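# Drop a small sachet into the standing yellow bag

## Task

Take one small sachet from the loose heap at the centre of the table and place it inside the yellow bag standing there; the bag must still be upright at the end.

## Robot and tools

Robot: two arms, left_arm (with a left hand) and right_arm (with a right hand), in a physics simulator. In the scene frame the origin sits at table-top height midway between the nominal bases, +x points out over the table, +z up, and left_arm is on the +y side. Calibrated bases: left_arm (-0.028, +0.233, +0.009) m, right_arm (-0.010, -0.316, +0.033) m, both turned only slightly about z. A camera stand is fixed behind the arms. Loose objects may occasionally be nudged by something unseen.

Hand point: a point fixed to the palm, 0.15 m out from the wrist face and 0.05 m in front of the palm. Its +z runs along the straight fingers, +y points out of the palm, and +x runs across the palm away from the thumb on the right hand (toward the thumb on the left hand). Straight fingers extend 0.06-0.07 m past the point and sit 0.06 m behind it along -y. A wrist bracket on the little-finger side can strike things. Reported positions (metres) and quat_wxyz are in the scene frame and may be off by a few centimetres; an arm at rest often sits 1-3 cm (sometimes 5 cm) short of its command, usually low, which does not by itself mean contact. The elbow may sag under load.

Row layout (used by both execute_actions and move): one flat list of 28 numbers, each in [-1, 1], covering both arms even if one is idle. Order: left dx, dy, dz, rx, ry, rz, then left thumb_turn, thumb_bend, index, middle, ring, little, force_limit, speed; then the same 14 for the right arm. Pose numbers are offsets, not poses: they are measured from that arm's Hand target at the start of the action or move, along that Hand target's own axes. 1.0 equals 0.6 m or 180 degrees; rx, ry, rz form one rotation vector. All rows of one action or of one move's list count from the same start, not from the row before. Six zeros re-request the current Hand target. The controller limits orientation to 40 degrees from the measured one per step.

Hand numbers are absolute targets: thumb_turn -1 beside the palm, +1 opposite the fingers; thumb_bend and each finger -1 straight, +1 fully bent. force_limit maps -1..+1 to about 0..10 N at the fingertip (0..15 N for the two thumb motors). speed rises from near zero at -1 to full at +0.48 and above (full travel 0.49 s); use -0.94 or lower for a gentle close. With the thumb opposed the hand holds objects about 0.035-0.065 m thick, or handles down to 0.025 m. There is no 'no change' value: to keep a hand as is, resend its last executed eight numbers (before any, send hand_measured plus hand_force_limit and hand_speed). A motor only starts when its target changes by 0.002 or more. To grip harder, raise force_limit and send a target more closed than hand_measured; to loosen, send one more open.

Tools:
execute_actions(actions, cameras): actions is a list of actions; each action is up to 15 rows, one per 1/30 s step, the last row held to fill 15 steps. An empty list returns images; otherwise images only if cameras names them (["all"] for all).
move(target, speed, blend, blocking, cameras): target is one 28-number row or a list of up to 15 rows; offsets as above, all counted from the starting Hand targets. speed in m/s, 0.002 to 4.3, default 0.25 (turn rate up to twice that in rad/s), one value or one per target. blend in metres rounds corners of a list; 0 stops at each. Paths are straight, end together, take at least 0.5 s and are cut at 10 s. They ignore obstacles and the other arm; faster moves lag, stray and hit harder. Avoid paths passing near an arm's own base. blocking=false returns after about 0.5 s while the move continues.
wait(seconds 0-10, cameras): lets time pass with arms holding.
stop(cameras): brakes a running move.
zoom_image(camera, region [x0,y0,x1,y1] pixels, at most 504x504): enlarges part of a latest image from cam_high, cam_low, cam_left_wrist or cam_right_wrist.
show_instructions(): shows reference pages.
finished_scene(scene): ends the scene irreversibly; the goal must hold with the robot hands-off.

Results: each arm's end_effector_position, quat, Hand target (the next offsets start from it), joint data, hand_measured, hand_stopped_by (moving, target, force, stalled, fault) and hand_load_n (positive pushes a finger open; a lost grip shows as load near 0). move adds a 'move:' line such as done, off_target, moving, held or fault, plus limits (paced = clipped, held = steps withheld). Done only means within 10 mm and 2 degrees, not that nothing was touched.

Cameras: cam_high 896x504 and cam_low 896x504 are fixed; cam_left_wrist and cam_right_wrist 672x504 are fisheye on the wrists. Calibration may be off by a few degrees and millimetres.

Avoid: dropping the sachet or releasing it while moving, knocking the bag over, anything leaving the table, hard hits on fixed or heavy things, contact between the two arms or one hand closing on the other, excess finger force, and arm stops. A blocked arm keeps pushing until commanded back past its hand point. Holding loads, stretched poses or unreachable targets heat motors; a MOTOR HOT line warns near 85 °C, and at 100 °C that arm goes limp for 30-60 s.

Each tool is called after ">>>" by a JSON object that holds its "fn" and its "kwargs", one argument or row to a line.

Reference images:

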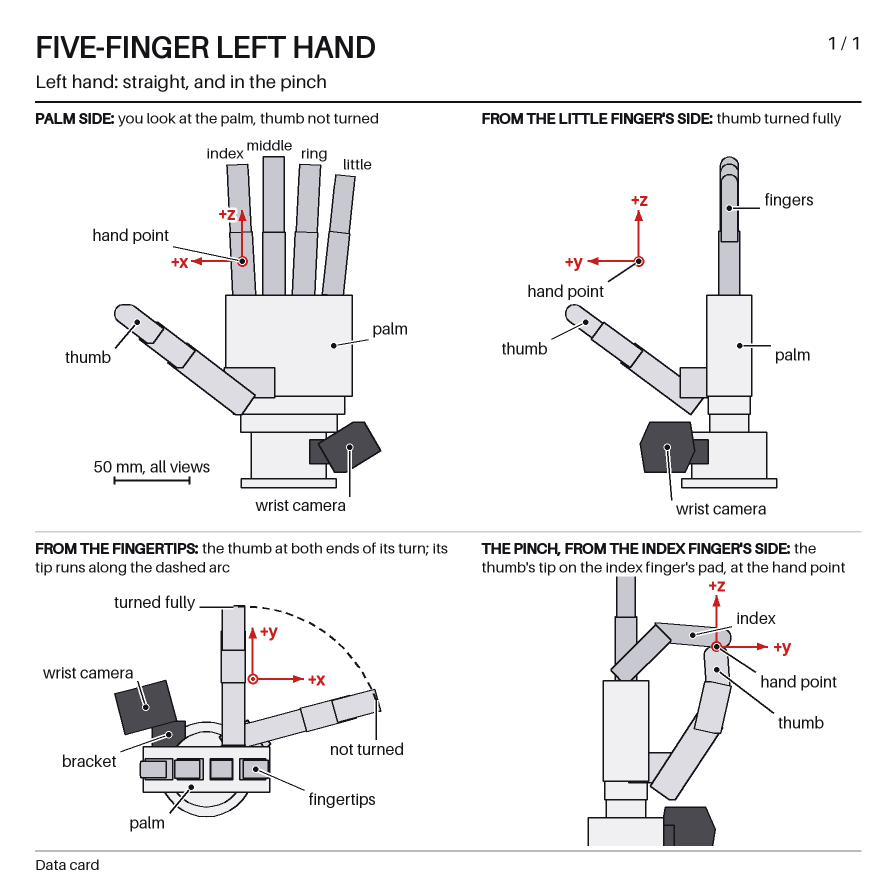

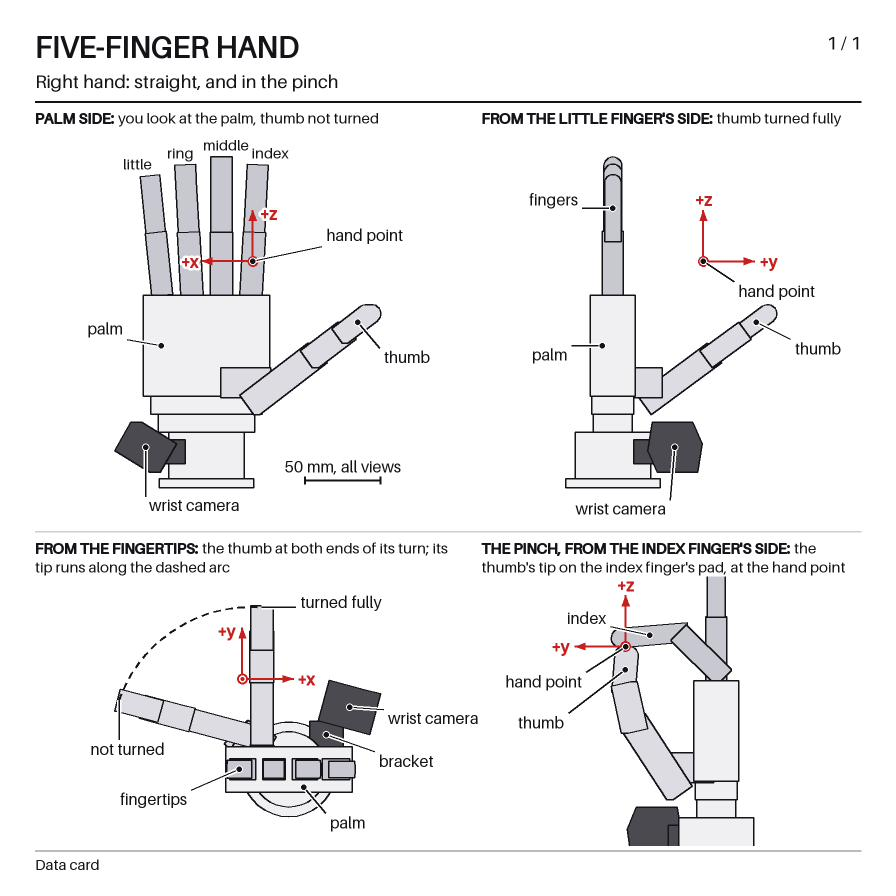

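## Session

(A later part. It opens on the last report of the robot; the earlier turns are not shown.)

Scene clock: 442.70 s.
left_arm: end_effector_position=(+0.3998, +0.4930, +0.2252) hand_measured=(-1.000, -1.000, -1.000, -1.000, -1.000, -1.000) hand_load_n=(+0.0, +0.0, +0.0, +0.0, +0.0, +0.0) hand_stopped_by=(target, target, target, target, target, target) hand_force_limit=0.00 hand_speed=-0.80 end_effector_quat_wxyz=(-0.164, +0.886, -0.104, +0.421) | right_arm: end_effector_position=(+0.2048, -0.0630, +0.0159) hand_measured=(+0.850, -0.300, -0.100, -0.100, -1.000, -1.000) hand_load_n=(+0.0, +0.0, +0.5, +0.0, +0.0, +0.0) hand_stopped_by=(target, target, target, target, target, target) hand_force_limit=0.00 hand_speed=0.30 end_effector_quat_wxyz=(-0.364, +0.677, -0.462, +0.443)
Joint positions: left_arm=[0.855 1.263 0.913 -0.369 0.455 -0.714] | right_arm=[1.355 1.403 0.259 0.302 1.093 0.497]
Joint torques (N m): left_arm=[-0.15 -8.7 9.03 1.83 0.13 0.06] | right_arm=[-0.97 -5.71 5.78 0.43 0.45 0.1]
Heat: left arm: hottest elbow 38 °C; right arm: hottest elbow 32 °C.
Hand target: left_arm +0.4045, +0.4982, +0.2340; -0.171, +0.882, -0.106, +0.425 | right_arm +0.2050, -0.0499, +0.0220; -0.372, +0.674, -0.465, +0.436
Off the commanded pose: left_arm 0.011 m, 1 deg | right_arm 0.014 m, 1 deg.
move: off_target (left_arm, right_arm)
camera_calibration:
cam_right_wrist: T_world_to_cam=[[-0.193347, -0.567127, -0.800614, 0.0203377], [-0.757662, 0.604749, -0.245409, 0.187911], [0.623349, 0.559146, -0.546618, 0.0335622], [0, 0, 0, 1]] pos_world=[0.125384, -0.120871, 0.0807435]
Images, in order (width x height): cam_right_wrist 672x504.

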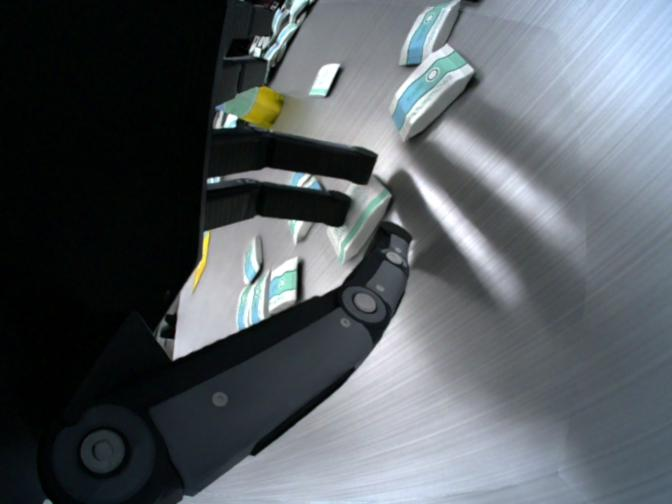

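>>> {"fn": "move", "kwargs": {
  "target": [0,0,0,0,0,0,-1,-1,-1,-1,-1,-1,0,-0.8,-0.002,0.0076,0.0029,0,0,0,0.85,-0.3,0.15,0.15,-1,-1,0,-0.8],
  "speed": 0.1,
  "cameras": ["cam_right_wrist"]
}}

>>> {"fn": "zoom_image", "kwargs": {
  "camera": "cam_right_wrist",
  "region": [280, 100, 520, 300]
}}

Scene clock: 444.70 s.
left_arm: end_effector_position=(+0.3998, +0.4930, +0.2252) hand_measured=(-1.000, -1.000, -1.000, -1.000, -1.000, -1.000) hand_load_n=(+0.0, +0.0, +0.0, +0.0, +0.0, +0.0) hand_stopped_by=(target, target, target, target, target, target) hand_force_limit=0.00 hand_speed=-0.80 end_effector_quat_wxyz=(-0.164, +0.886, -0.104, +0.421) | right_arm: end_effector_position=(+0.2052, -0.0628, +0.0164) hand_measured=(+0.850, -0.300, +0.150, +0.150, -1.000, -1.000) hand_load_n=(+0.0, +0.0, +0.5, +0.0, +0.0, +0.0) hand_stopped_by=(target, target, target, target, target, target) hand_force_limit=0.00 hand_speed=-0.80 end_effector_quat_wxyz=(-0.364, +0.675, -0.463, +0.444)
Joint positions: left_arm=[0.855 1.263 0.913 -0.369 0.455 -0.714] | right_arm=[1.355 1.403 0.26 0.302 1.095 0.499]
Joint torques (N m): left_arm=[-1.2 -9.58 9.25 1.88 0.23 -0.03] | right_arm=[-0.97 -3.9 5.55 1.54 0.37 0.11]
Heat: left arm: hottest elbow 38 °C; right arm: hottest elbow 32 °C.
Hand target: left_arm +0.4045, +0.4982, +0.2340; -0.171, +0.882, -0.106, +0.425 | right_arm +0.2051, -0.0499, +0.0170; -0.373, +0.674, -0.465, +0.436
Off the commanded pose: left_arm 0.011 m, 1 deg | right_arm 0.013 m, 1 deg.
move: off_target (left_arm, right_arm)
camera_calibration:
cam_right_wrist: T_world_to_cam=[[-0.193297, -0.564733, -0.802317, 0.0211009], [-0.755632, 0.607286, -0.245405, 0.187896], [0.625824, 0.558821, -0.544117, 0.0328876], [0, 0, 0, 1]] pos_world=[0.125477, -0.120569, 0.0809351]
Images, in order (width x height): cam_right_wrist 672x504.

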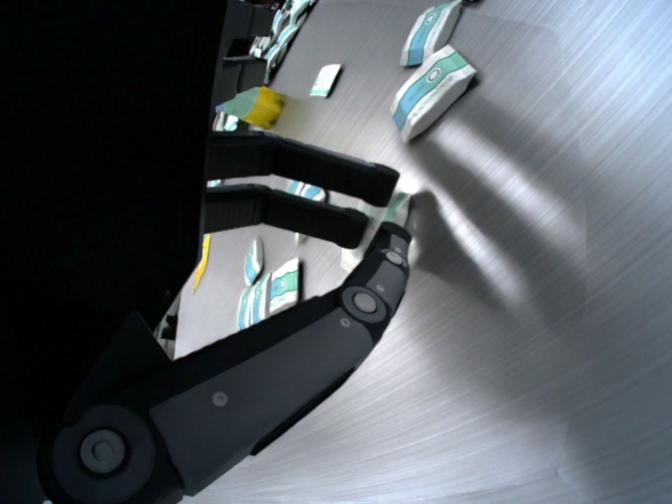

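Scaled by 2.100 from the camera's 672x504 image, which has a finer 960x720 frame.

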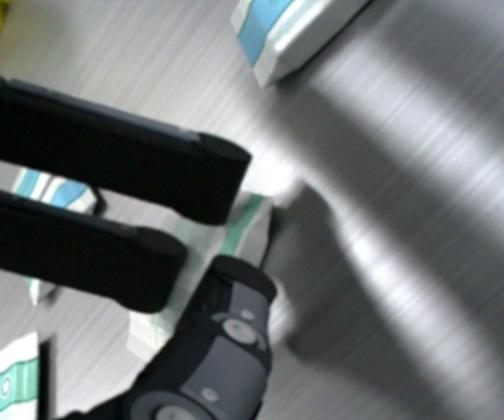

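>>> {"fn": "move", "kwargs": {
  "target": [0,0,0,0,0,0,-1,-1,-1,-1,-1,-1,0,-0.8,0.0081,-0.0303,-0.0114,0,0,0,0.85,-0.3,-0.1,-0.1,-1,-1,0,0.3],
  "speed": 0.1,
  "cameras": ["cam_right_wrist"]
}}

>>> {"fn": "zoom_image", "kwargs": {
  "camera": "cam_right_wrist",
  "region": [280, 100, 520, 300]
}}

Scene clock: 447.50 s.
left_arm: end_effector_position=(+0.3998, +0.4930, +0.2252) hand_measured=(-1.000, -1.000, -1.000, -1.000, -1.000, -1.000) hand_load_n=(+0.0, +0.0, +0.0, +0.0, +0.0, -0.5) hand_stopped_by=(target, target, target, target, target, target) hand_force_limit=0.00 hand_speed=-0.80 end_effector_quat_wxyz=(-0.164, +0.886, -0.104, +0.421) | right_arm: end_effector_position=(+0.2024, -0.0692, +0.0246) hand_measured=(+0.850, -0.300, -0.100, -0.100, -1.000, -1.000) hand_load_n=(+0.0, +0.0, +0.0, +0.0, +0.0, +0.0) hand_stopped_by=(target, target, target, target, target, target) hand_force_limit=0.00 hand_speed=0.30 end_effector_quat_wxyz=(-0.355, +0.683, -0.458, +0.445)
Joint positions: left_arm=[0.855 1.263 0.913 -0.369 0.455 -0.714] | right_arm=[1.356 1.332 0.26 0.207 1.09 0.5]
Joint torques (N m): left_arm=[-0.56 -9.58 9.39 1.98 0.19 0] | right_arm=[-1.2 -5.66 6.93 0.66 0.57 0.09]
Heat: left arm: hottest elbow 38 °C; right arm: hottest elbow 31 °C.
Hand target: left_arm +0.4045, +0.4982, +0.2340; -0.171, +0.882, -0.106, +0.425 | right_arm +0.2050, -0.0499, +0.0371; -0.373, +0.674, -0.465, +0.436
Off the commanded pose: left_arm 0.011 m, 1 deg | right_arm 0.023 m, 3 deg.
move: off_target (left_arm, right_arm)
camera_calibration:
cam_right_wrist: T_world_to_cam=[[-0.198141, -0.583524, -0.787553, 0.0227991], [-0.760832, 0.598126, -0.251753, 0.192241], [0.61796, 0.549313, -0.562477, 0.0439833], [0, 0, 0, 1]] pos_world=[0.123601, -0.125841, 0.0910926]
Images, in order (width x height): cam_right_wrist 672x504.

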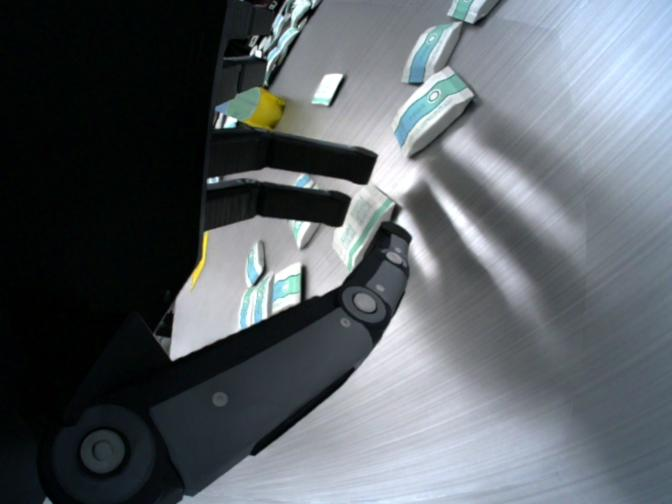

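Scaled by 2.100 from the camera's 672x504 image, which has a finer 960x720 frame.

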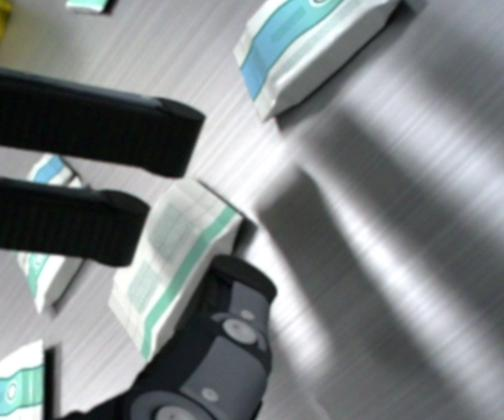

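>>> {"fn": "move", "kwargs": {
  "target": [0,0,0,0,0,0,-1,-1,-1,-1,-1,-1,0,-0.8,0.0008,0.0017,0.0307,0.0162,-0.0605,-0.0228,0.85,-0.44,-0.06,-0.06,-1,-1,0,0.3],
  "speed": 0.1,
  "cameras": ["cam_right_wrist"]
}}

>>> {"fn": "zoom_image", "kwargs": {
  "camera": "cam_right_wrist",
  "region": [280, 100, 520, 300]
}}

Scene clock: 452.83 s.
left_arm: end_effector_position=(+0.3998, +0.4930, +0.2252) hand_measured=(-1.000, -1.000, -1.000, -1.000, -1.000, -1.000) hand_load_n=(+0.0, +0.0, +0.0, +0.0, +0.0, +0.0) hand_stopped_by=(target, target, target, target, target, target) hand_force_limit=0.00 hand_speed=-0.80 end_effector_quat_wxyz=(-0.164, +0.886, -0.104, +0.421) | right_arm: end_effector_position=(+0.2209, -0.0445, +0.0335) hand_measured=(+0.850, -0.440, -0.060, -0.060, -1.000, -1.000) hand_load_n=(+0.0, +0.5, +0.0, +0.0, +0.0, +0.0) hand_stopped_by=(target, target, target, target, target, target) hand_force_limit=0.00 hand_speed=0.30 end_effector_quat_wxyz=(-0.420, +0.717, -0.395, +0.392)
Joint positions: left_arm=[0.855 1.263 0.913 -0.369 0.455 -0.714] | right_arm=[1.218 1.348 0.192 0.643 0.804 0.138]
Joint torques (N m): left_arm=[-0.09 -9.05 9.14 1.96 0.14 -0.02] | right_arm=[-2.14 -3.84 3.79 2.43 0.25 -0.09]
Heat: left arm: hottest elbow 38 °C; right arm: hottest elbow 31 °C.
Hand target: left_arm +0.4045, +0.4982, +0.2340; -0.171, +0.882, -0.106, +0.425 | right_arm +0.2220, -0.0489, +0.0299; -0.416, +0.719, -0.392, +0.395
Off the commanded pose: left_arm 0.011 m, 1 deg | right_arm 0.006 m, 1 deg.
move: off_target (left_arm)
camera_calibration:
cam_right_wrist: T_world_to_cam=[[-0.073708, -0.567395, -0.82014, 0.0223143], [-0.871663, 0.436208, -0.223442, 0.210148], [0.484532, 0.698416, -0.526729, 0.0589193], [0, 0, 0, 1]] pos_world=[0.156275, -0.120158, 0.0962914]
Images, in order (width x height): cam_right_wrist 672x504.

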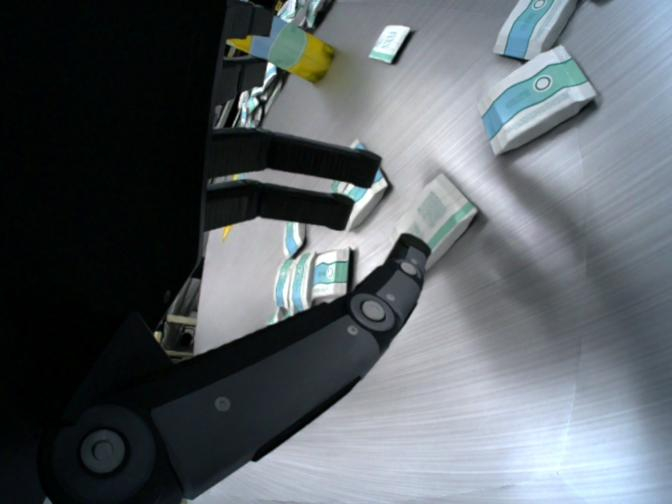

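Scaled by 2.100 from the camera's 672x504 image, which has a finer 960x720 frame.

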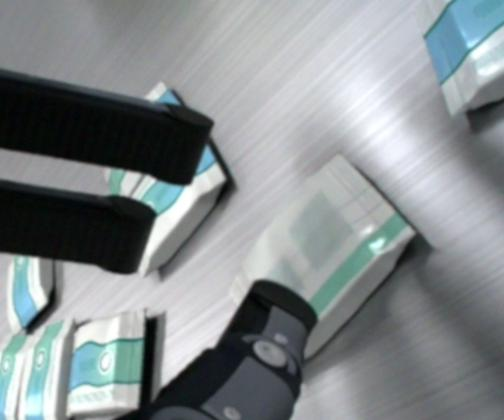

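>>> {"fn": "move", "kwargs": {
  "target": [0,0,0,0,0,0,-1,-1,-1,-1,-1,-1,0,-0.8,0.0097,0.0273,0.0022,0,0,0,0.85,-0.44,-0.06,-0.06,-1,-1,0,0.3],
  "speed": 0.08,
  "cameras": ["cam_right_wrist"]
}}

>>> {"fn": "zoom_image", "kwargs": {
  "camera": "cam_right_wrist",
  "region": [280, 100, 520, 300]
}}

Scene clock: 456.77 s.
left_arm: end_effector_position=(+0.3998, +0.4930, +0.2252) hand_measured=(-1.000, -1.000, -1.000, -1.000, -1.000, -1.000) hand_load_n=(+0.0, +0.0, +0.0, +0.0, +0.0, +0.0) hand_stopped_by=(target, target, target, target, target, target) hand_force_limit=0.00 hand_speed=-0.80 end_effector_quat_wxyz=(-0.164, +0.886, -0.104, +0.421) | right_arm: end_effector_position=(+0.2207, -0.0545, +0.0193) hand_measured=(+0.850, -0.440, -0.060, -0.060, -1.000, -1.000) hand_load_n=(+0.0, +0.0, +0.0, +0.0, +0.0, +0.0) hand_stopped_by=(target, target, target, target, target, target) hand_force_limit=0.00 hand_speed=0.30 end_effector_quat_wxyz=(-0.420, +0.717, -0.395, +0.392)
Joint positions: left_arm=[0.855 1.263 0.913 -0.369 0.455 -0.714] | right_arm=[1.201 1.426 0.159 0.763 0.789 0.126]
Joint torques (N m): left_arm=[-0.09 -9.35 9.21 2.09 0.21 -0.1] | right_arm=[-2.2 -4.01 3.08 2.47 0.24 -0.1]
Heat: left arm: hottest elbow 38 °C; right arm: hottest elbow 31 °C.
Hand target: left_arm +0.4045, +0.4982, +0.2340; -0.171, +0.882, -0.106, +0.425 | right_arm +0.2217, -0.0592, +0.0161; -0.416, +0.719, -0.392, +0.395
Off the commanded pose: left_arm 0.011 m, 1 deg | right_arm 0.006 m, 1 deg.
move: off_target (left_arm)
camera_calibration:
cam_right_wrist: T_world_to_cam=[[-0.0733498, -0.567242, -0.820278, 0.00489684], [-0.871689, 0.436072, -0.223608, 0.211207], [0.48454, 0.698625, -0.526445, 0.0585933], [0, 0, 0, 1]] pos_world=[0.156075, -0.130258, 0.0820903]
Images, in order (width x height): cam_right_wrist 672x504.

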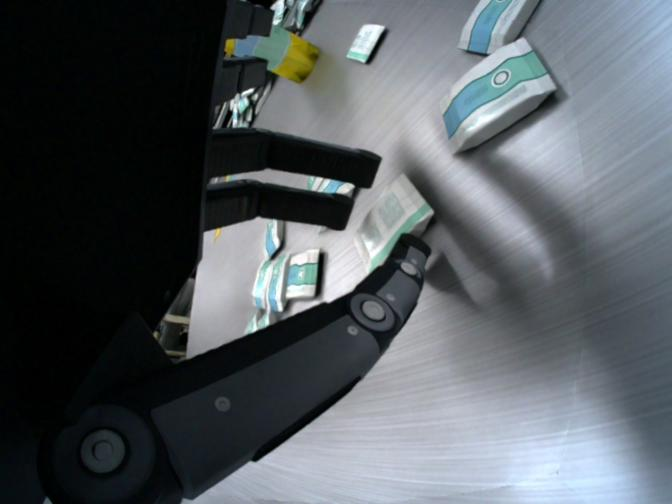

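Scaled by 2.100 from the camera's 672x504 image, which has a finer 960x720 frame.

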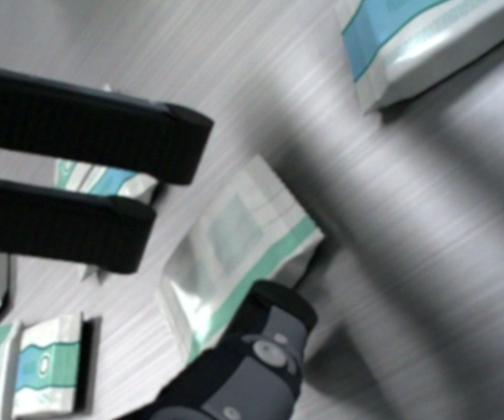

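>>> {"fn": "move", "kwargs": {
  "target": [0,0,0,0,0,0,-1,-1,-1,-1,-1,-1,0,-0.8,-0.0024,0.0091,0.0034,0,0,0,0.85,-0.44,-0.06,-0.06,-1,-1,0,0.3],
  "speed": 0.05,
  "cameras": ["cam_right_wrist"]
}}

>>> {"fn": "zoom_image", "kwargs": {
  "camera": "cam_right_wrist",
  "region": [280, 100, 520, 300]
}}

Scene clock: 459.13 s.
left_arm: end_effector_position=(+0.3998, +0.4930, +0.2252) hand_measured=(-1.000, -1.000, -1.000, -1.000, -1.000, -1.000) hand_load_n=(+0.0, +0.0, +0.0, +0.0, +0.0, +0.0) hand_stopped_by=(target, target, target, target, target, target) hand_force_limit=0.00 hand_speed=-0.80 end_effector_quat_wxyz=(-0.164, +0.886, -0.104, +0.421) | right_arm: end_effector_position=(+0.2218, -0.0525, +0.0157) hand_measured=(+0.850, -0.440, -0.060, -0.060, -1.000, -1.000) hand_load_n=(-0.5, -0.5, +0.0, +0.0, +0.0, +0.0) hand_stopped_by=(target, target, target, target, target, target) hand_force_limit=0.00 hand_speed=0.30 end_effector_quat_wxyz=(-0.424, +0.715, -0.395, +0.392)
Joint positions: left_arm=[0.855 1.263 0.913 -0.369 0.455 -0.714] | right_arm=[1.201 1.468 0.159 0.815 0.789 0.123]
Joint torques (N m): left_arm=[0.09 -9.17 9.33 1.95 0.21 0.06] | right_arm=[-2.14 -3.96 2.63 2.28 0.23 -0.07]
Heat: left arm: hottest elbow 38 °C; right arm: hottest elbow 31 °C.
Hand target: left_arm +0.4045, +0.4982, +0.2340; -0.171, +0.882, -0.106, +0.425 | right_arm +0.2216, -0.0593, +0.0101; -0.416, +0.719, -0.392, +0.395
Off the commanded pose: left_arm 0.011 m, 1 deg | right_arm 0.009 m, 1 deg.
move: off_target (left_arm)
camera_calibration:
cam_right_wrist: T_world_to_cam=[[-0.0692541, -0.561705, -0.824434, 0.00248052], [-0.870902, 0.437106, -0.224652, 0.210329], [0.486553, 0.702443, -0.519461, 0.0544221], [0, 0, 0, 1]] pos_world=[0.156868, -0.128771, 0.0775661]
Images, in order (width x height): cam_right_wrist 672x504.

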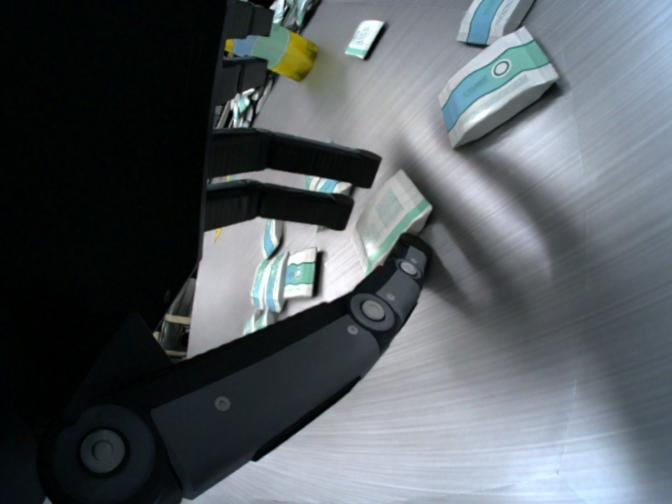

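Scaled by 2.100 from the camera's 672x504 image, which has a finer 960x720 frame.

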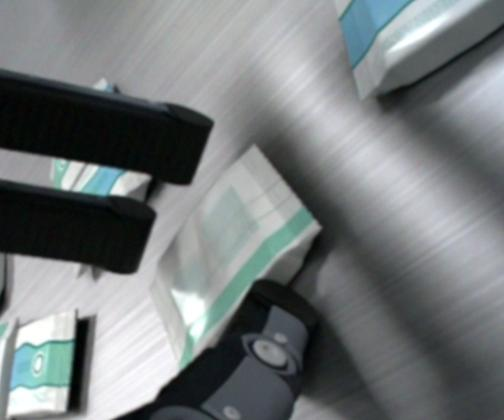

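>>> {"fn": "move", "kwargs": {
  "target": [0,0,0,0,0,0,-1,-1,-1,-1,-1,-1,0,-0.8,0,0,0,0,0,0,0.85,-0.44,0.1,0.1,-1,-1,-0.3,-0.8],
  "speed": 0.05,
  "cameras": ["cam_right_wrist"]
}}

>>> {"fn": "zoom_image", "kwargs": {
  "camera": "cam_right_wrist",
  "region": [280, 100, 520, 300]
}}

Scene clock: 460.70 s.
left_arm: end_effector_position=(+0.3998, +0.4930, +0.2252) hand_measured=(-1.000, -1.000, -1.000, -1.000, -1.000, -1.000) hand_load_n=(-0.5, -0.5, +0.0, +0.0, +0.0, +0.0) hand_stopped_by=(target, target, target, target, target, target) hand_force_limit=0.00 hand_speed=-0.80 end_effector_quat_wxyz=(-0.164, +0.886, -0.104, +0.421) | right_arm: end_effector_position=(+0.2220, -0.0521, +0.0163) hand_measured=(+0.850, -0.440, +0.100, +0.100, -1.000, -1.000) hand_load_n=(+0.5, +1.0, +0.0, +0.5, +0.0, +0.0) hand_stopped_by=(target, target, target, target, target, target) hand_force_limit=-0.30 hand_speed=-0.80 end_effector_quat_wxyz=(-0.425, +0.714, -0.395, +0.392)
Joint positions: left_arm=[0.855 1.263 0.913 -0.369 0.455 -0.714] | right_arm=[1.201 1.468 0.159 0.819 0.789 0.123]
Joint torques (N m): left_arm=[0.38 -9.76 9.29 1.76 0.21 0.03] | right_arm=[-2.08 -4.01 2.61 2.17 0.23 -0.07]
Heat: left arm: hottest elbow 38 °C; right arm: hottest elbow 31 °C.
Hand target: left_arm +0.4045, +0.4982, +0.2340; -0.171, +0.882, -0.106, +0.425 | right_arm +0.2216, -0.0593, +0.0101; -0.416, +0.719, -0.392, +0.395
Off the commanded pose: left_arm 0.011 m, 1 deg | right_arm 0.010 m, 1 deg.
move: off_target (left_arm)
camera_calibration:
cam_right_wrist: T_world_to_cam=[[-0.0680221, -0.559358, -0.82613, 0.00321564], [-0.870605, 0.437689, -0.224667, 0.210402], [0.487257, 0.703951, -0.516753, 0.0542423], [0, 0, 0, 1]] pos_world=[0.156966, -0.128476, 0.0779569]
Images, in order (width x height): cam_right_wrist 672x504.

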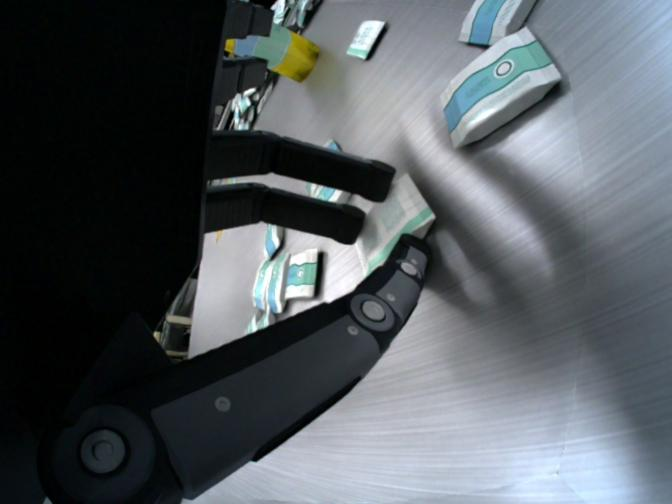

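Scaled by 2.100 from the camera's 672x504 image, which has a finer 960x720 frame.

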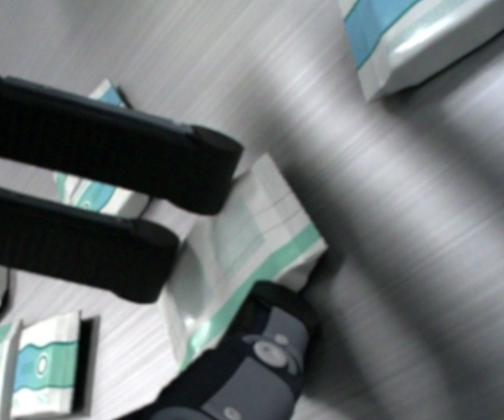

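>>> {"fn": "move", "kwargs": {
  "target": [0,0,0,0,0,0,-1,-1,-1,-1,-1,-1,0,-0.8,0,0,0,0,0,0,0.85,-0.15,0.06,0.06,-1,-1,0,-0.6],
  "speed": 0.05,
  "cameras": ["cam_right_wrist"]
}}

>>> {"fn": "zoom_image", "kwargs": {
  "camera": "cam_right_wrist",
  "region": [280, 100, 520, 300]
}}

>>> {"fn": "move", "kwargs": {
  "target": [0,0,0,0,0,0,-1,-1,-1,-1,-1,-1,0,-0.8,0,0,0,0,0,0,0.85,-0.3,0.06,0.06,-1,-1,0,-0.6],
  "speed": 0.05,
  "cameras": ["cam_right_wrist"]
}}

>>> {"fn": "zoom_image", "kwargs": {
  "camera": "cam_right_wrist",
  "region": [280, 100, 520, 300]
}}

Scene clock: 463.23 s.
left_arm: end_effector_position=(+0.3998, +0.4930, +0.2252) hand_measured=(-1.000, -1.000, -1.000, -1.000, -1.000, -1.000) hand_load_n=(+0.0, +0.0, +0.0, +0.0, +0.0, +0.5) hand_stopped_by=(target, target, target, target, target, target) hand_force_limit=0.00 hand_speed=-0.80 end_effector_quat_wxyz=(-0.164, +0.886, -0.104, +0.421) | right_arm: end_effector_position=(+0.2221, -0.0531, +0.0159) hand_measured=(+0.850, -0.150, +0.060, +0.060, -1.000, -1.000) hand_load_n=(+0.0, +0.0, -0.5, +0.0, +0.0, +0.0) hand_stopped_by=(target, target, target, target, target, target) hand_force_limit=0.00 hand_speed=-0.60 end_effector_quat_wxyz=(-0.425, +0.713, -0.395, +0.392)
Joint positions: left_arm=[0.855 1.263 0.913 -0.369 0.455 -0.714] | right_arm=[1.199 1.473 0.156 0.828 0.789 0.123]
Joint torques (N m): left_arm=[-0.67 -9.52 9.24 1.89 0.15 0.01] | right_arm=[-2.02 -4.25 2.77 1.83 0.22 -0.07]
Heat: left arm: hottest elbow 38 °C; right arm: hottest elbow 31 °C.
Hand target: left_arm +0.4045, +0.4982, +0.2340; -0.171, +0.882, -0.106, +0.425 | right_arm +0.2216, -0.0594, +0.0101; -0.416, +0.719, -0.392, +0.395
Off the commanded pose: left_arm 0.011 m, 1 deg | right_arm 0.008 m, 1 deg.
move: off_target (left_arm)
camera_calibration:
cam_right_wrist: T_world_to_cam=[[-0.0680763, -0.558118, -0.826964, 0.00225189], [-0.869802, 0.439206, -0.224818, 0.210803], [0.488683, 0.70399, -0.515352, 0.0543271], [0, 0, 0, 1]] pos_world=[0.156962, -0.129575, 0.0772521]
Images, in order (width x height): cam_right_wrist 672x504.

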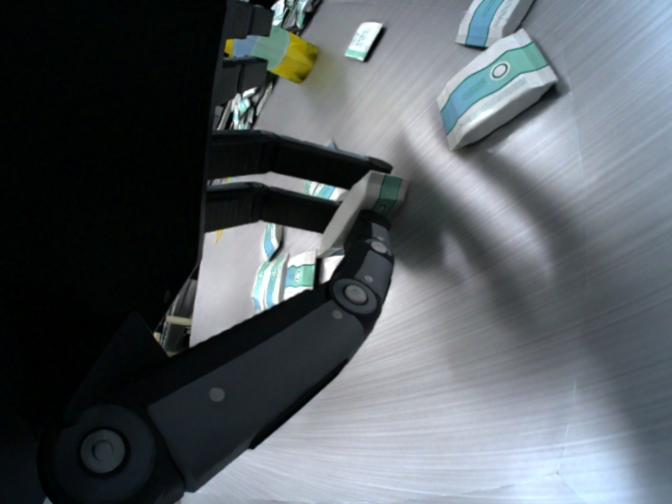

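Scaled by 2.100 from the camera's 672x504 image, which has a finer 960x720 frame.

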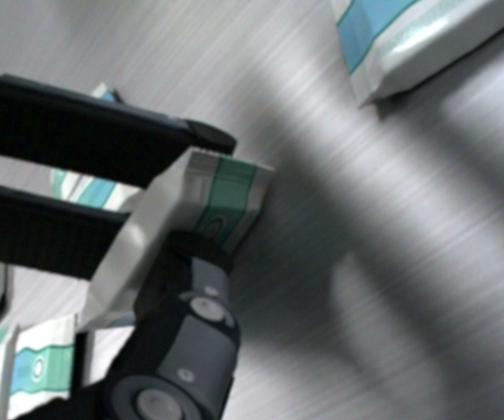

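Scene clock: 463.77 s.
left_arm: end_effector_position=(+0.3998, +0.4930, +0.2252) hand_measured=(-1.000, -1.000, -1.000, -1.000, -1.000, -1.000) hand_load_n=(+0.0, +0.0, +0.0, +0.0, +0.0, +0.0) hand_stopped_by=(target, target, target, target, target, target) hand_force_limit=0.00 hand_speed=-0.80 end_effector_quat_wxyz=(-0.164, +0.886, -0.104, +0.421) | right_arm: end_effector_position=(+0.2220, -0.0531, +0.0157) hand_measured=(+0.850, -0.300, +0.060, +0.060, -1.000, -1.000) hand_load_n=(+0.0, +0.0, +0.0, +0.0, +0.0, +0.0) hand_stopped_by=(target, target, target, target, target, target) hand_force_limit=0.00 hand_speed=-0.60 end_effector_quat_wxyz=(-0.425, +0.714, -0.395, +0.392)
Joint positions: left_arm=[0.855 1.263 0.913 -0.369 0.455 -0.714] | right_arm=[1.199 1.473 0.156 0.828 0.789 0.123]
Joint torques (N m): left_arm=[-0.21 -9.52 9.31 1.96 0.16 -0.02] | right_arm=[-2.02 -4.25 2.77 1.84 0.24 -0.07]
Heat: left arm: hottest elbow 38 °C; right arm: hottest elbow 31 °C.
Hand target: left_arm +0.4045, +0.4982, +0.2340; -0.171, +0.882, -0.106, +0.425 | right_arm +0.2216, -0.0594, +0.0100; -0.416, +0.719, -0.392, +0.395
Off the commanded pose: left_arm 0.011 m, 1 deg | right_arm 0.008 m, 1 deg.
move: off_target (left_arm)
camera_calibration:
cam_right_wrist: T_world_to_cam=[[-0.0681411, -0.558375, -0.826785, 0.00213322], [-0.870045, 0.438811, -0.224648, 0.210756], [0.48824, 0.704033, -0.515713, 0.0543787], [0, 0, 0, 1]] pos_world=[0.156963, -0.129576, 0.0771535]
Images, in order (width x height): cam_right_wrist 672x504.

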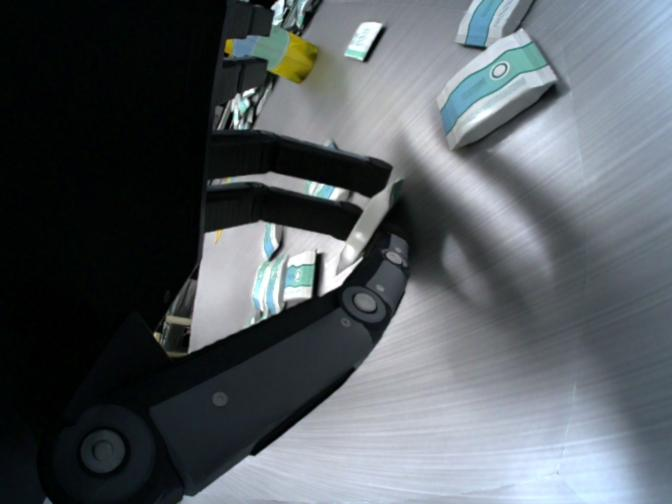

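Scaled by 2.100 from the camera's 672x504 image, which has a finer 960x720 frame.

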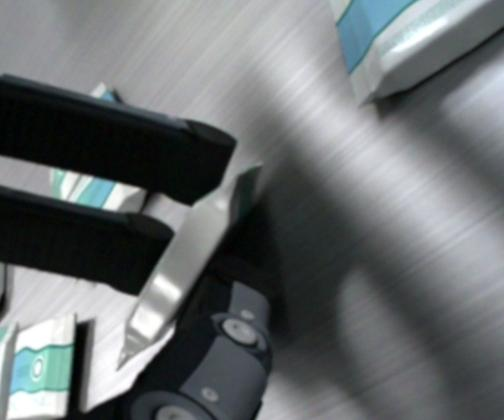

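>>> {"fn": "move", "kwargs": {
  "target": [0,0,0,0,0,0,-1,-1,-1,-1,-1,-1,0,-0.8,0,0,0,0,0,0,0.85,-0.2,0.1,0.1,-1,-1,-0.3,-0.85],
  "speed": 0.05,
  "cameras": ["cam_right_wrist"]
}}

>>> {"fn": "zoom_image", "kwargs": {
  "camera": "cam_right_wrist",
  "region": [280, 100, 520, 300]
}}

Scene clock: 467.07 s.
left_arm: end_effector_position=(+0.3998, +0.4930, +0.2252) hand_measured=(-1.000, -1.000, -1.000, -1.000, -1.000, -1.000) hand_load_n=(+0.0, +0.0, +0.0, +0.0, +0.0, +0.0) hand_stopped_by=(target, target, target, target, target, target) hand_force_limit=0.00 hand_speed=-0.80 end_effector_quat_wxyz=(-0.164, +0.886, -0.104, +0.421) | right_arm: end_effector_position=(+0.2220, -0.0531, +0.0157) hand_measured=(+0.850, -0.200, +0.100, +0.100, -1.000, -1.000) hand_load_n=(+0.0, +0.0, +0.0, +0.0, +0.0, +0.0) hand_stopped_by=(target, target, target, target, target, target) hand_force_limit=-0.30 hand_speed=-0.85 end_effector_quat_wxyz=(-0.425, +0.714, -0.395, +0.392)
Joint positions: left_arm=[0.855 1.263 0.913 -0.369 0.455 -0.714] | right_arm=[1.199 1.473 0.156 0.828 0.789 0.123]
Joint torques (N m): left_arm=[-0.03 -9.7 9.43 1.69 0.23 -0.01] | right_arm=[-1.96 -4.25 2.76 1.85 0.24 -0.06]
Heat: left arm: hottest elbow 38 °C; right arm: hottest elbow 31 °C.
Hand target: left_arm +0.4045, +0.4982, +0.2340; -0.171, +0.882, -0.106, +0.425 | right_arm +0.2216, -0.0594, +0.0100; -0.416, +0.719, -0.392, +0.395
Off the commanded pose: left_arm 0.011 m, 1 deg | right_arm 0.008 m, 1 deg.
move: off_target (left_arm)
camera_calibration:
cam_right_wrist: T_world_to_cam=[[-0.0681411, -0.558375, -0.826785, 0.00213322], [-0.870045, 0.438811, -0.224648, 0.210756], [0.48824, 0.704033, -0.515713, 0.0543787], [0, 0, 0, 1]] pos_world=[0.156963, -0.129576, 0.0771535]
Images, in order (width x height): cam_right_wrist 672x504.

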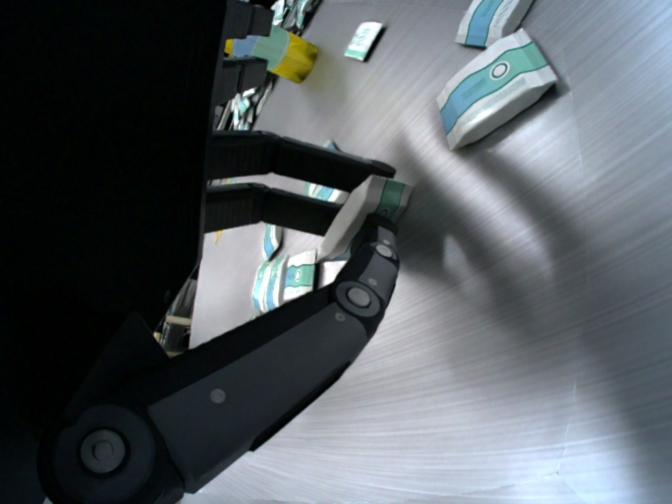

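Scaled by 2.100 from the camera's 672x504 image, which has a finer 960x720 frame.

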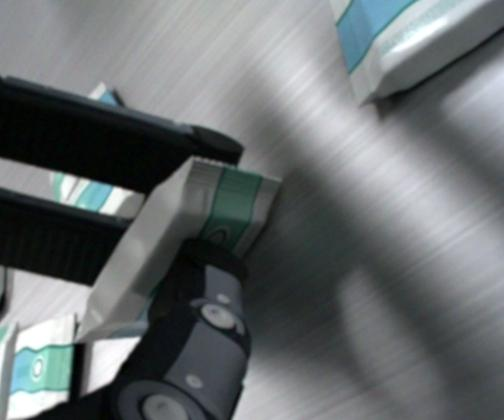

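>>> {"fn": "move", "kwargs": {
  "target": [0,0,0,0,0,0,-1,-1,-1,-1,-1,-1,0,-0.8,0,0,0,0,0,0,0.85,-0.2,0.35,0.35,-1,-1,-0.3,-0.85],
  "speed": 0.05,
  "cameras": ["cam_right_wrist"]
}}

>>> {"fn": "zoom_image", "kwargs": {
  "camera": "cam_right_wrist",
  "region": [280, 100, 520, 300]
}}

Scene clock: 468.43 s.
left_arm: end_effector_position=(+0.3998, +0.4930, +0.2252) hand_measured=(-1.000, -1.000, -1.000, -1.000, -1.000, -1.000) hand_load_n=(-0.5, +0.0, +0.0, +0.0, +0.0, +0.0) hand_stopped_by=(target, target, target, target, target, target) hand_force_limit=0.00 hand_speed=-0.80 end_effector_quat_wxyz=(-0.164, +0.886, -0.104, +0.421) | right_arm: end_effector_position=(+0.2220, -0.0531, +0.0157) hand_measured=(+0.850, -0.200, +0.180, +0.166, -1.000, -1.000) hand_load_n=(-1.0, +4.0, +6.0, +5.0, +0.0, -0.5) hand_stopped_by=(target, target, force, force, target, target) hand_force_limit=-0.30 hand_speed=-0.85 end_effector_quat_wxyz=(-0.425, +0.714, -0.395, +0.392)
Joint positions: left_arm=[0.855 1.263 0.913 -0.369 0.455 -0.714] | right_arm=[1.199 1.473 0.156 0.828 0.789 0.123]
Joint torques (N m): left_arm=[-0.56 -9.23 9.31 1.76 0.16 0.05] | right_arm=[-2.02 -4.19 2.77 1.84 0.24 -0.07]
Heat: left arm: hottest elbow 38 °C; right arm: hottest elbow 30 °C.
Hand target: left_arm +0.4045, +0.4982, +0.2340; -0.171, +0.882, -0.106, +0.425 | right_arm +0.2216, -0.0594, +0.0101; -0.416, +0.719, -0.392, +0.395
Off the commanded pose: left_arm 0.011 m, 1 deg | right_arm 0.008 m, 1 deg.
move: off_target (left_arm)
camera_calibration:
cam_right_wrist: T_world_to_cam=[[-0.0681411, -0.558375, -0.826785, 0.00213322], [-0.870045, 0.438811, -0.224648, 0.210756], [0.48824, 0.704033, -0.515713, 0.0543787], [0, 0, 0, 1]] pos_world=[0.156963, -0.129576, 0.0771535]
Images, in order (width x height): cam_right_wrist 672x504.

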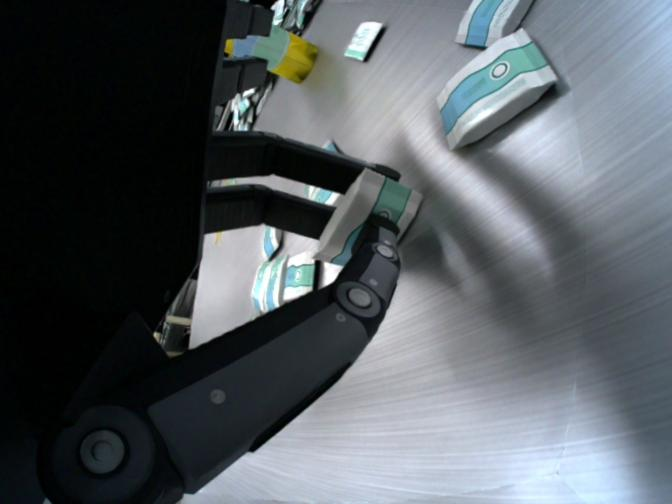

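Scaled by 2.100 from the camera's 672x504 image, which has a finer 960x720 frame.

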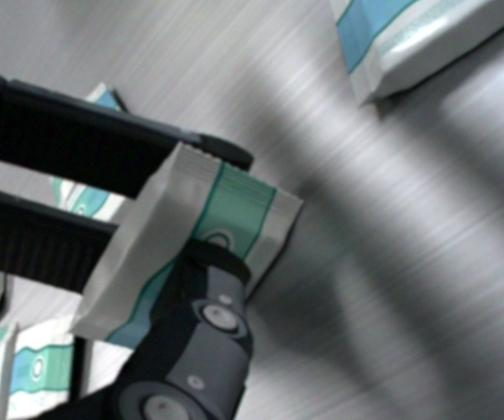

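>>> {"fn": "move", "kwargs": {
  "target": [0,0,0,0,0,0,-1,-1,-1,-1,-1,-1,0,-0.8,0.0365,-0.1362,-0.0513,0,0,0,0.85,-0.2,0.35,0.35,-1,-1,-0.3,-0.85],
  "speed": 0.08,
  "cameras": ["cam_right_wrist","cam_high"]
}}

>>> {"fn": "zoom_image", "kwargs": {
  "camera": "cam_right_wrist",
  "region": [280, 100, 520, 300]
}}

Scene clock: 471.47 s.
left_arm: end_effector_position=(+0.3998, +0.4930, +0.2252) hand_measured=(-1.000, -1.000, -1.000, -1.000, -1.000, -1.000) hand_load_n=(+0.0, +0.0, +0.0, +0.0, +0.0, +0.0) hand_stopped_by=(target, target, target, target, target, target) hand_force_limit=0.00 hand_speed=-0.80 end_effector_quat_wxyz=(-0.164, +0.886, -0.104, +0.421) | right_arm: end_effector_position=(+0.2119, -0.0784, +0.0758) hand_measured=(+0.850, -0.200, +0.180, +0.166, -1.000, -1.000) hand_load_n=(-1.0, +4.0, +6.0, +5.0, +0.0, +0.0) hand_stopped_by=(target, target, force, force, target, target) hand_force_limit=-0.30 hand_speed=-0.85 end_effector_quat_wxyz=(-0.396, +0.734, -0.384, +0.397)
Joint positions: left_arm=[0.855 1.263 0.913 -0.369 0.455 -0.714] | right_arm=[1.199 0.939 0.191 0.193 0.789 0.111]
Joint torques (N m): left_arm=[0.21 -9.23 9.25 2 0.14 0.04] | right_arm=[-1.96 -3.14 10.25 1.2 0.31 0.04]
Heat: left arm: hottest elbow 38 °C; right arm: hottest elbow 31 °C.
Hand target: left_arm +0.4045, +0.4982, +0.2340; -0.171, +0.882, -0.106, +0.425 | right_arm +0.2216, -0.0594, +0.1002; -0.416, +0.719, -0.392, +0.395
Off the commanded pose: left_arm 0.011 m, 1 deg | right_arm 0.032 m, 3 deg.
move: off_target (left_arm, right_arm)
camera_calibration:
cam_right_wrist: T_world_to_cam=[[-0.0838642, -0.616662, -0.782748, 0.0324967], [-0.877048, 0.418561, -0.235781, 0.227237], [0.473025, 0.666735, -0.575945, 0.112917], [0, 0, 0, 1]] pos_world=[0.148611, -0.150359, 0.144049]
Images, in order (width x height): cam_high 896x504, cam_right_wrist 672x504.

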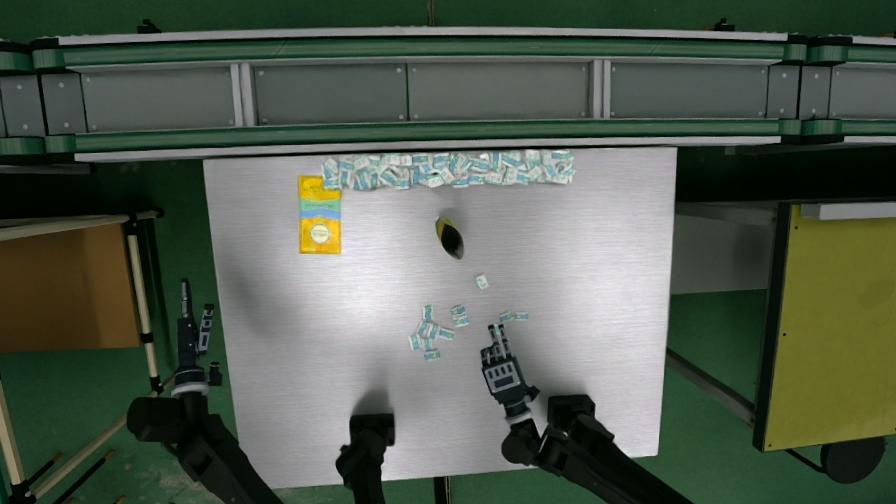

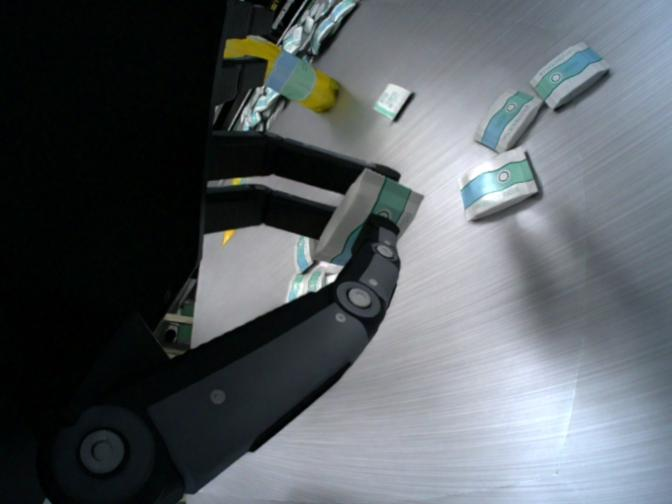

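Scaled by 2.100 from the camera's 672x504 image, which has a finer 960x720 frame.

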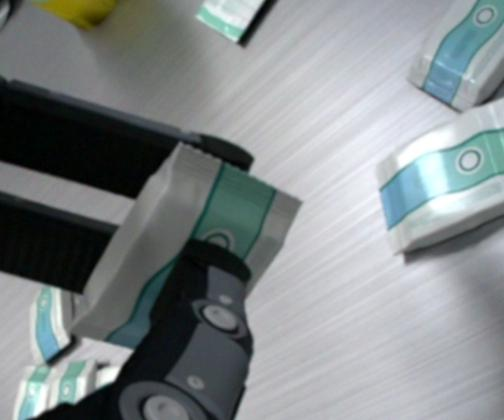

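>>> {"fn": "move", "kwargs": {
  "target": [
    [0,0,0,0,0,0,-1,-1,-1,-1,-1,-1,0,-0.8,0.1285,-0.2352,-0.0637,0.0338,-0.1261,-0.0475,0.85,-0.2,0.35,0.35,-1,-1,-0.3,-0.85],
    [0,0,0,0,0,0,-1,-1,-1,-1,-1,-1,0,-0.8,0.1495,-0.3917,0.3665,0.0946,-0.353,-0.133,0.85,-0.2,0.35,0.35,-1,-1,-0.3,-0.85]
  ],
  "speed": 0.15,
  "blend": [0.04,0],
  "cameras": ["cam_right_wrist","cam_high","cam_low"]
}}

Scene clock: 490.43 s.
left_arm: end_effector_position=(+0.3998, +0.4930, +0.2252) hand_measured=(-1.000, -1.000, -1.000, -1.000, -1.000, -1.000) hand_load_n=(-0.5, -0.5, +0.0, +0.0, +0.0, +0.0) hand_stopped_by=(target, target, target, target, target, target) hand_force_limit=0.00 hand_speed=-0.80 end_effector_quat_wxyz=(-0.164, +0.886, -0.104, +0.421) | right_arm: end_effector_position=(+0.4883, +0.0022, +0.2445) hand_measured=(+0.850, -0.200, +0.180, +0.166, -1.000, -1.000) hand_load_n=(-1.0, +4.0, +6.0, +4.5, +0.0, +0.0) hand_stopped_by=(target, target, force, force, target, target) hand_force_limit=-0.30 hand_speed=-0.85 end_effector_quat_wxyz=(-0.565, +0.818, +0.080, +0.069)
Joint positions: left_arm=[0.855 1.263 0.913 -0.369 0.455 -0.714] | right_arm=[0.33 1.651 1.373 -0.585 -1.091 -1.022]
Joint torques (N m): left_arm=[-0.32 -9.93 9.26 2.07 0.17 -0.03] | right_arm=[-2.02 -11.16 12.23 0.79 -0.68 -0.09]
Heat: left arm: hottest elbow 38 °C; right arm: hottest elbow 34 °C.
Hand target: left_arm +0.4045, +0.4982, +0.2340; -0.171, +0.882, -0.106, +0.425 | right_arm +0.5075, +0.0056, +0.2602; -0.568, +0.814, +0.092, +0.085
Off the commanded pose: left_arm 0.011 m, 1 deg | right_arm 0.025 m, 2 deg.
move: off_target (left_arm, right_arm)
camera_calibration:
cam_right_wrist: T_world_to_cam=[[0.48482, -0.273712, -0.830681, -0.0292095], [-0.715899, -0.669797, -0.197129, 0.389975], [-0.502431, 0.690256, -0.520682, 0.488355], [0, 0, 0, 1]] pos_world=[0.538709, -0.0838806, 0.306889]
Images, in order (width x height): cam_high 896x504, cam_low 896x504, cam_right_wrist 672x504.

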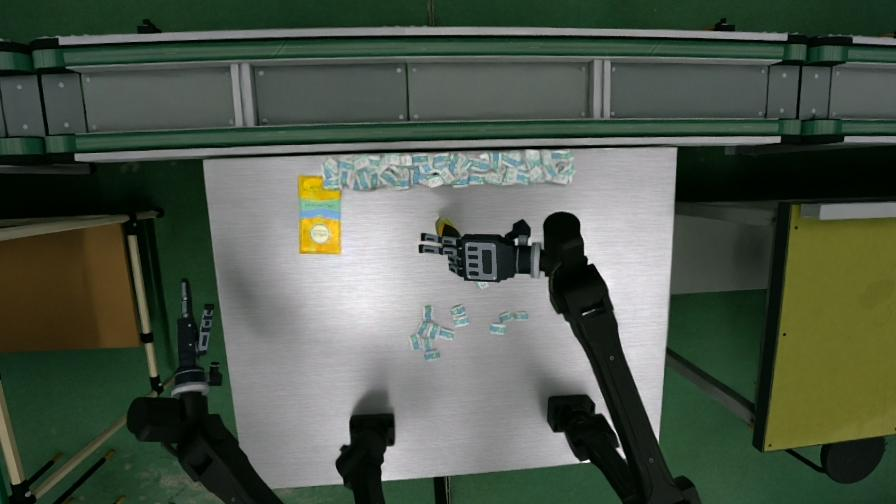

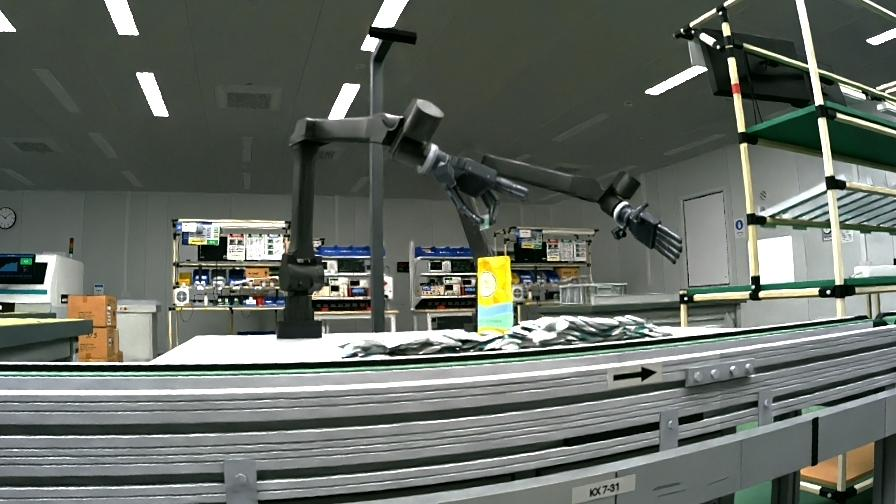

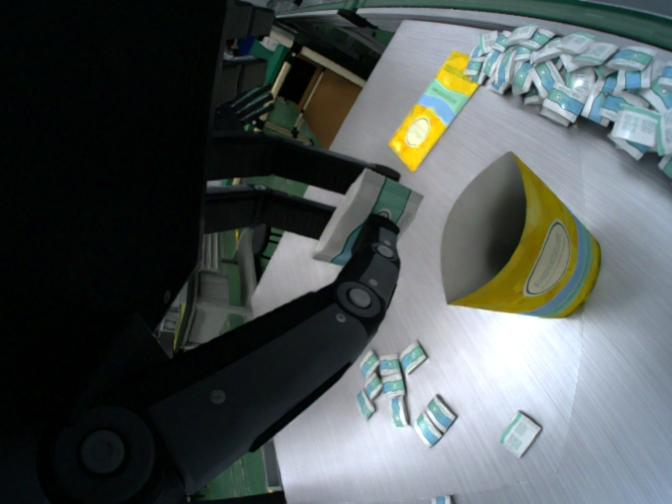

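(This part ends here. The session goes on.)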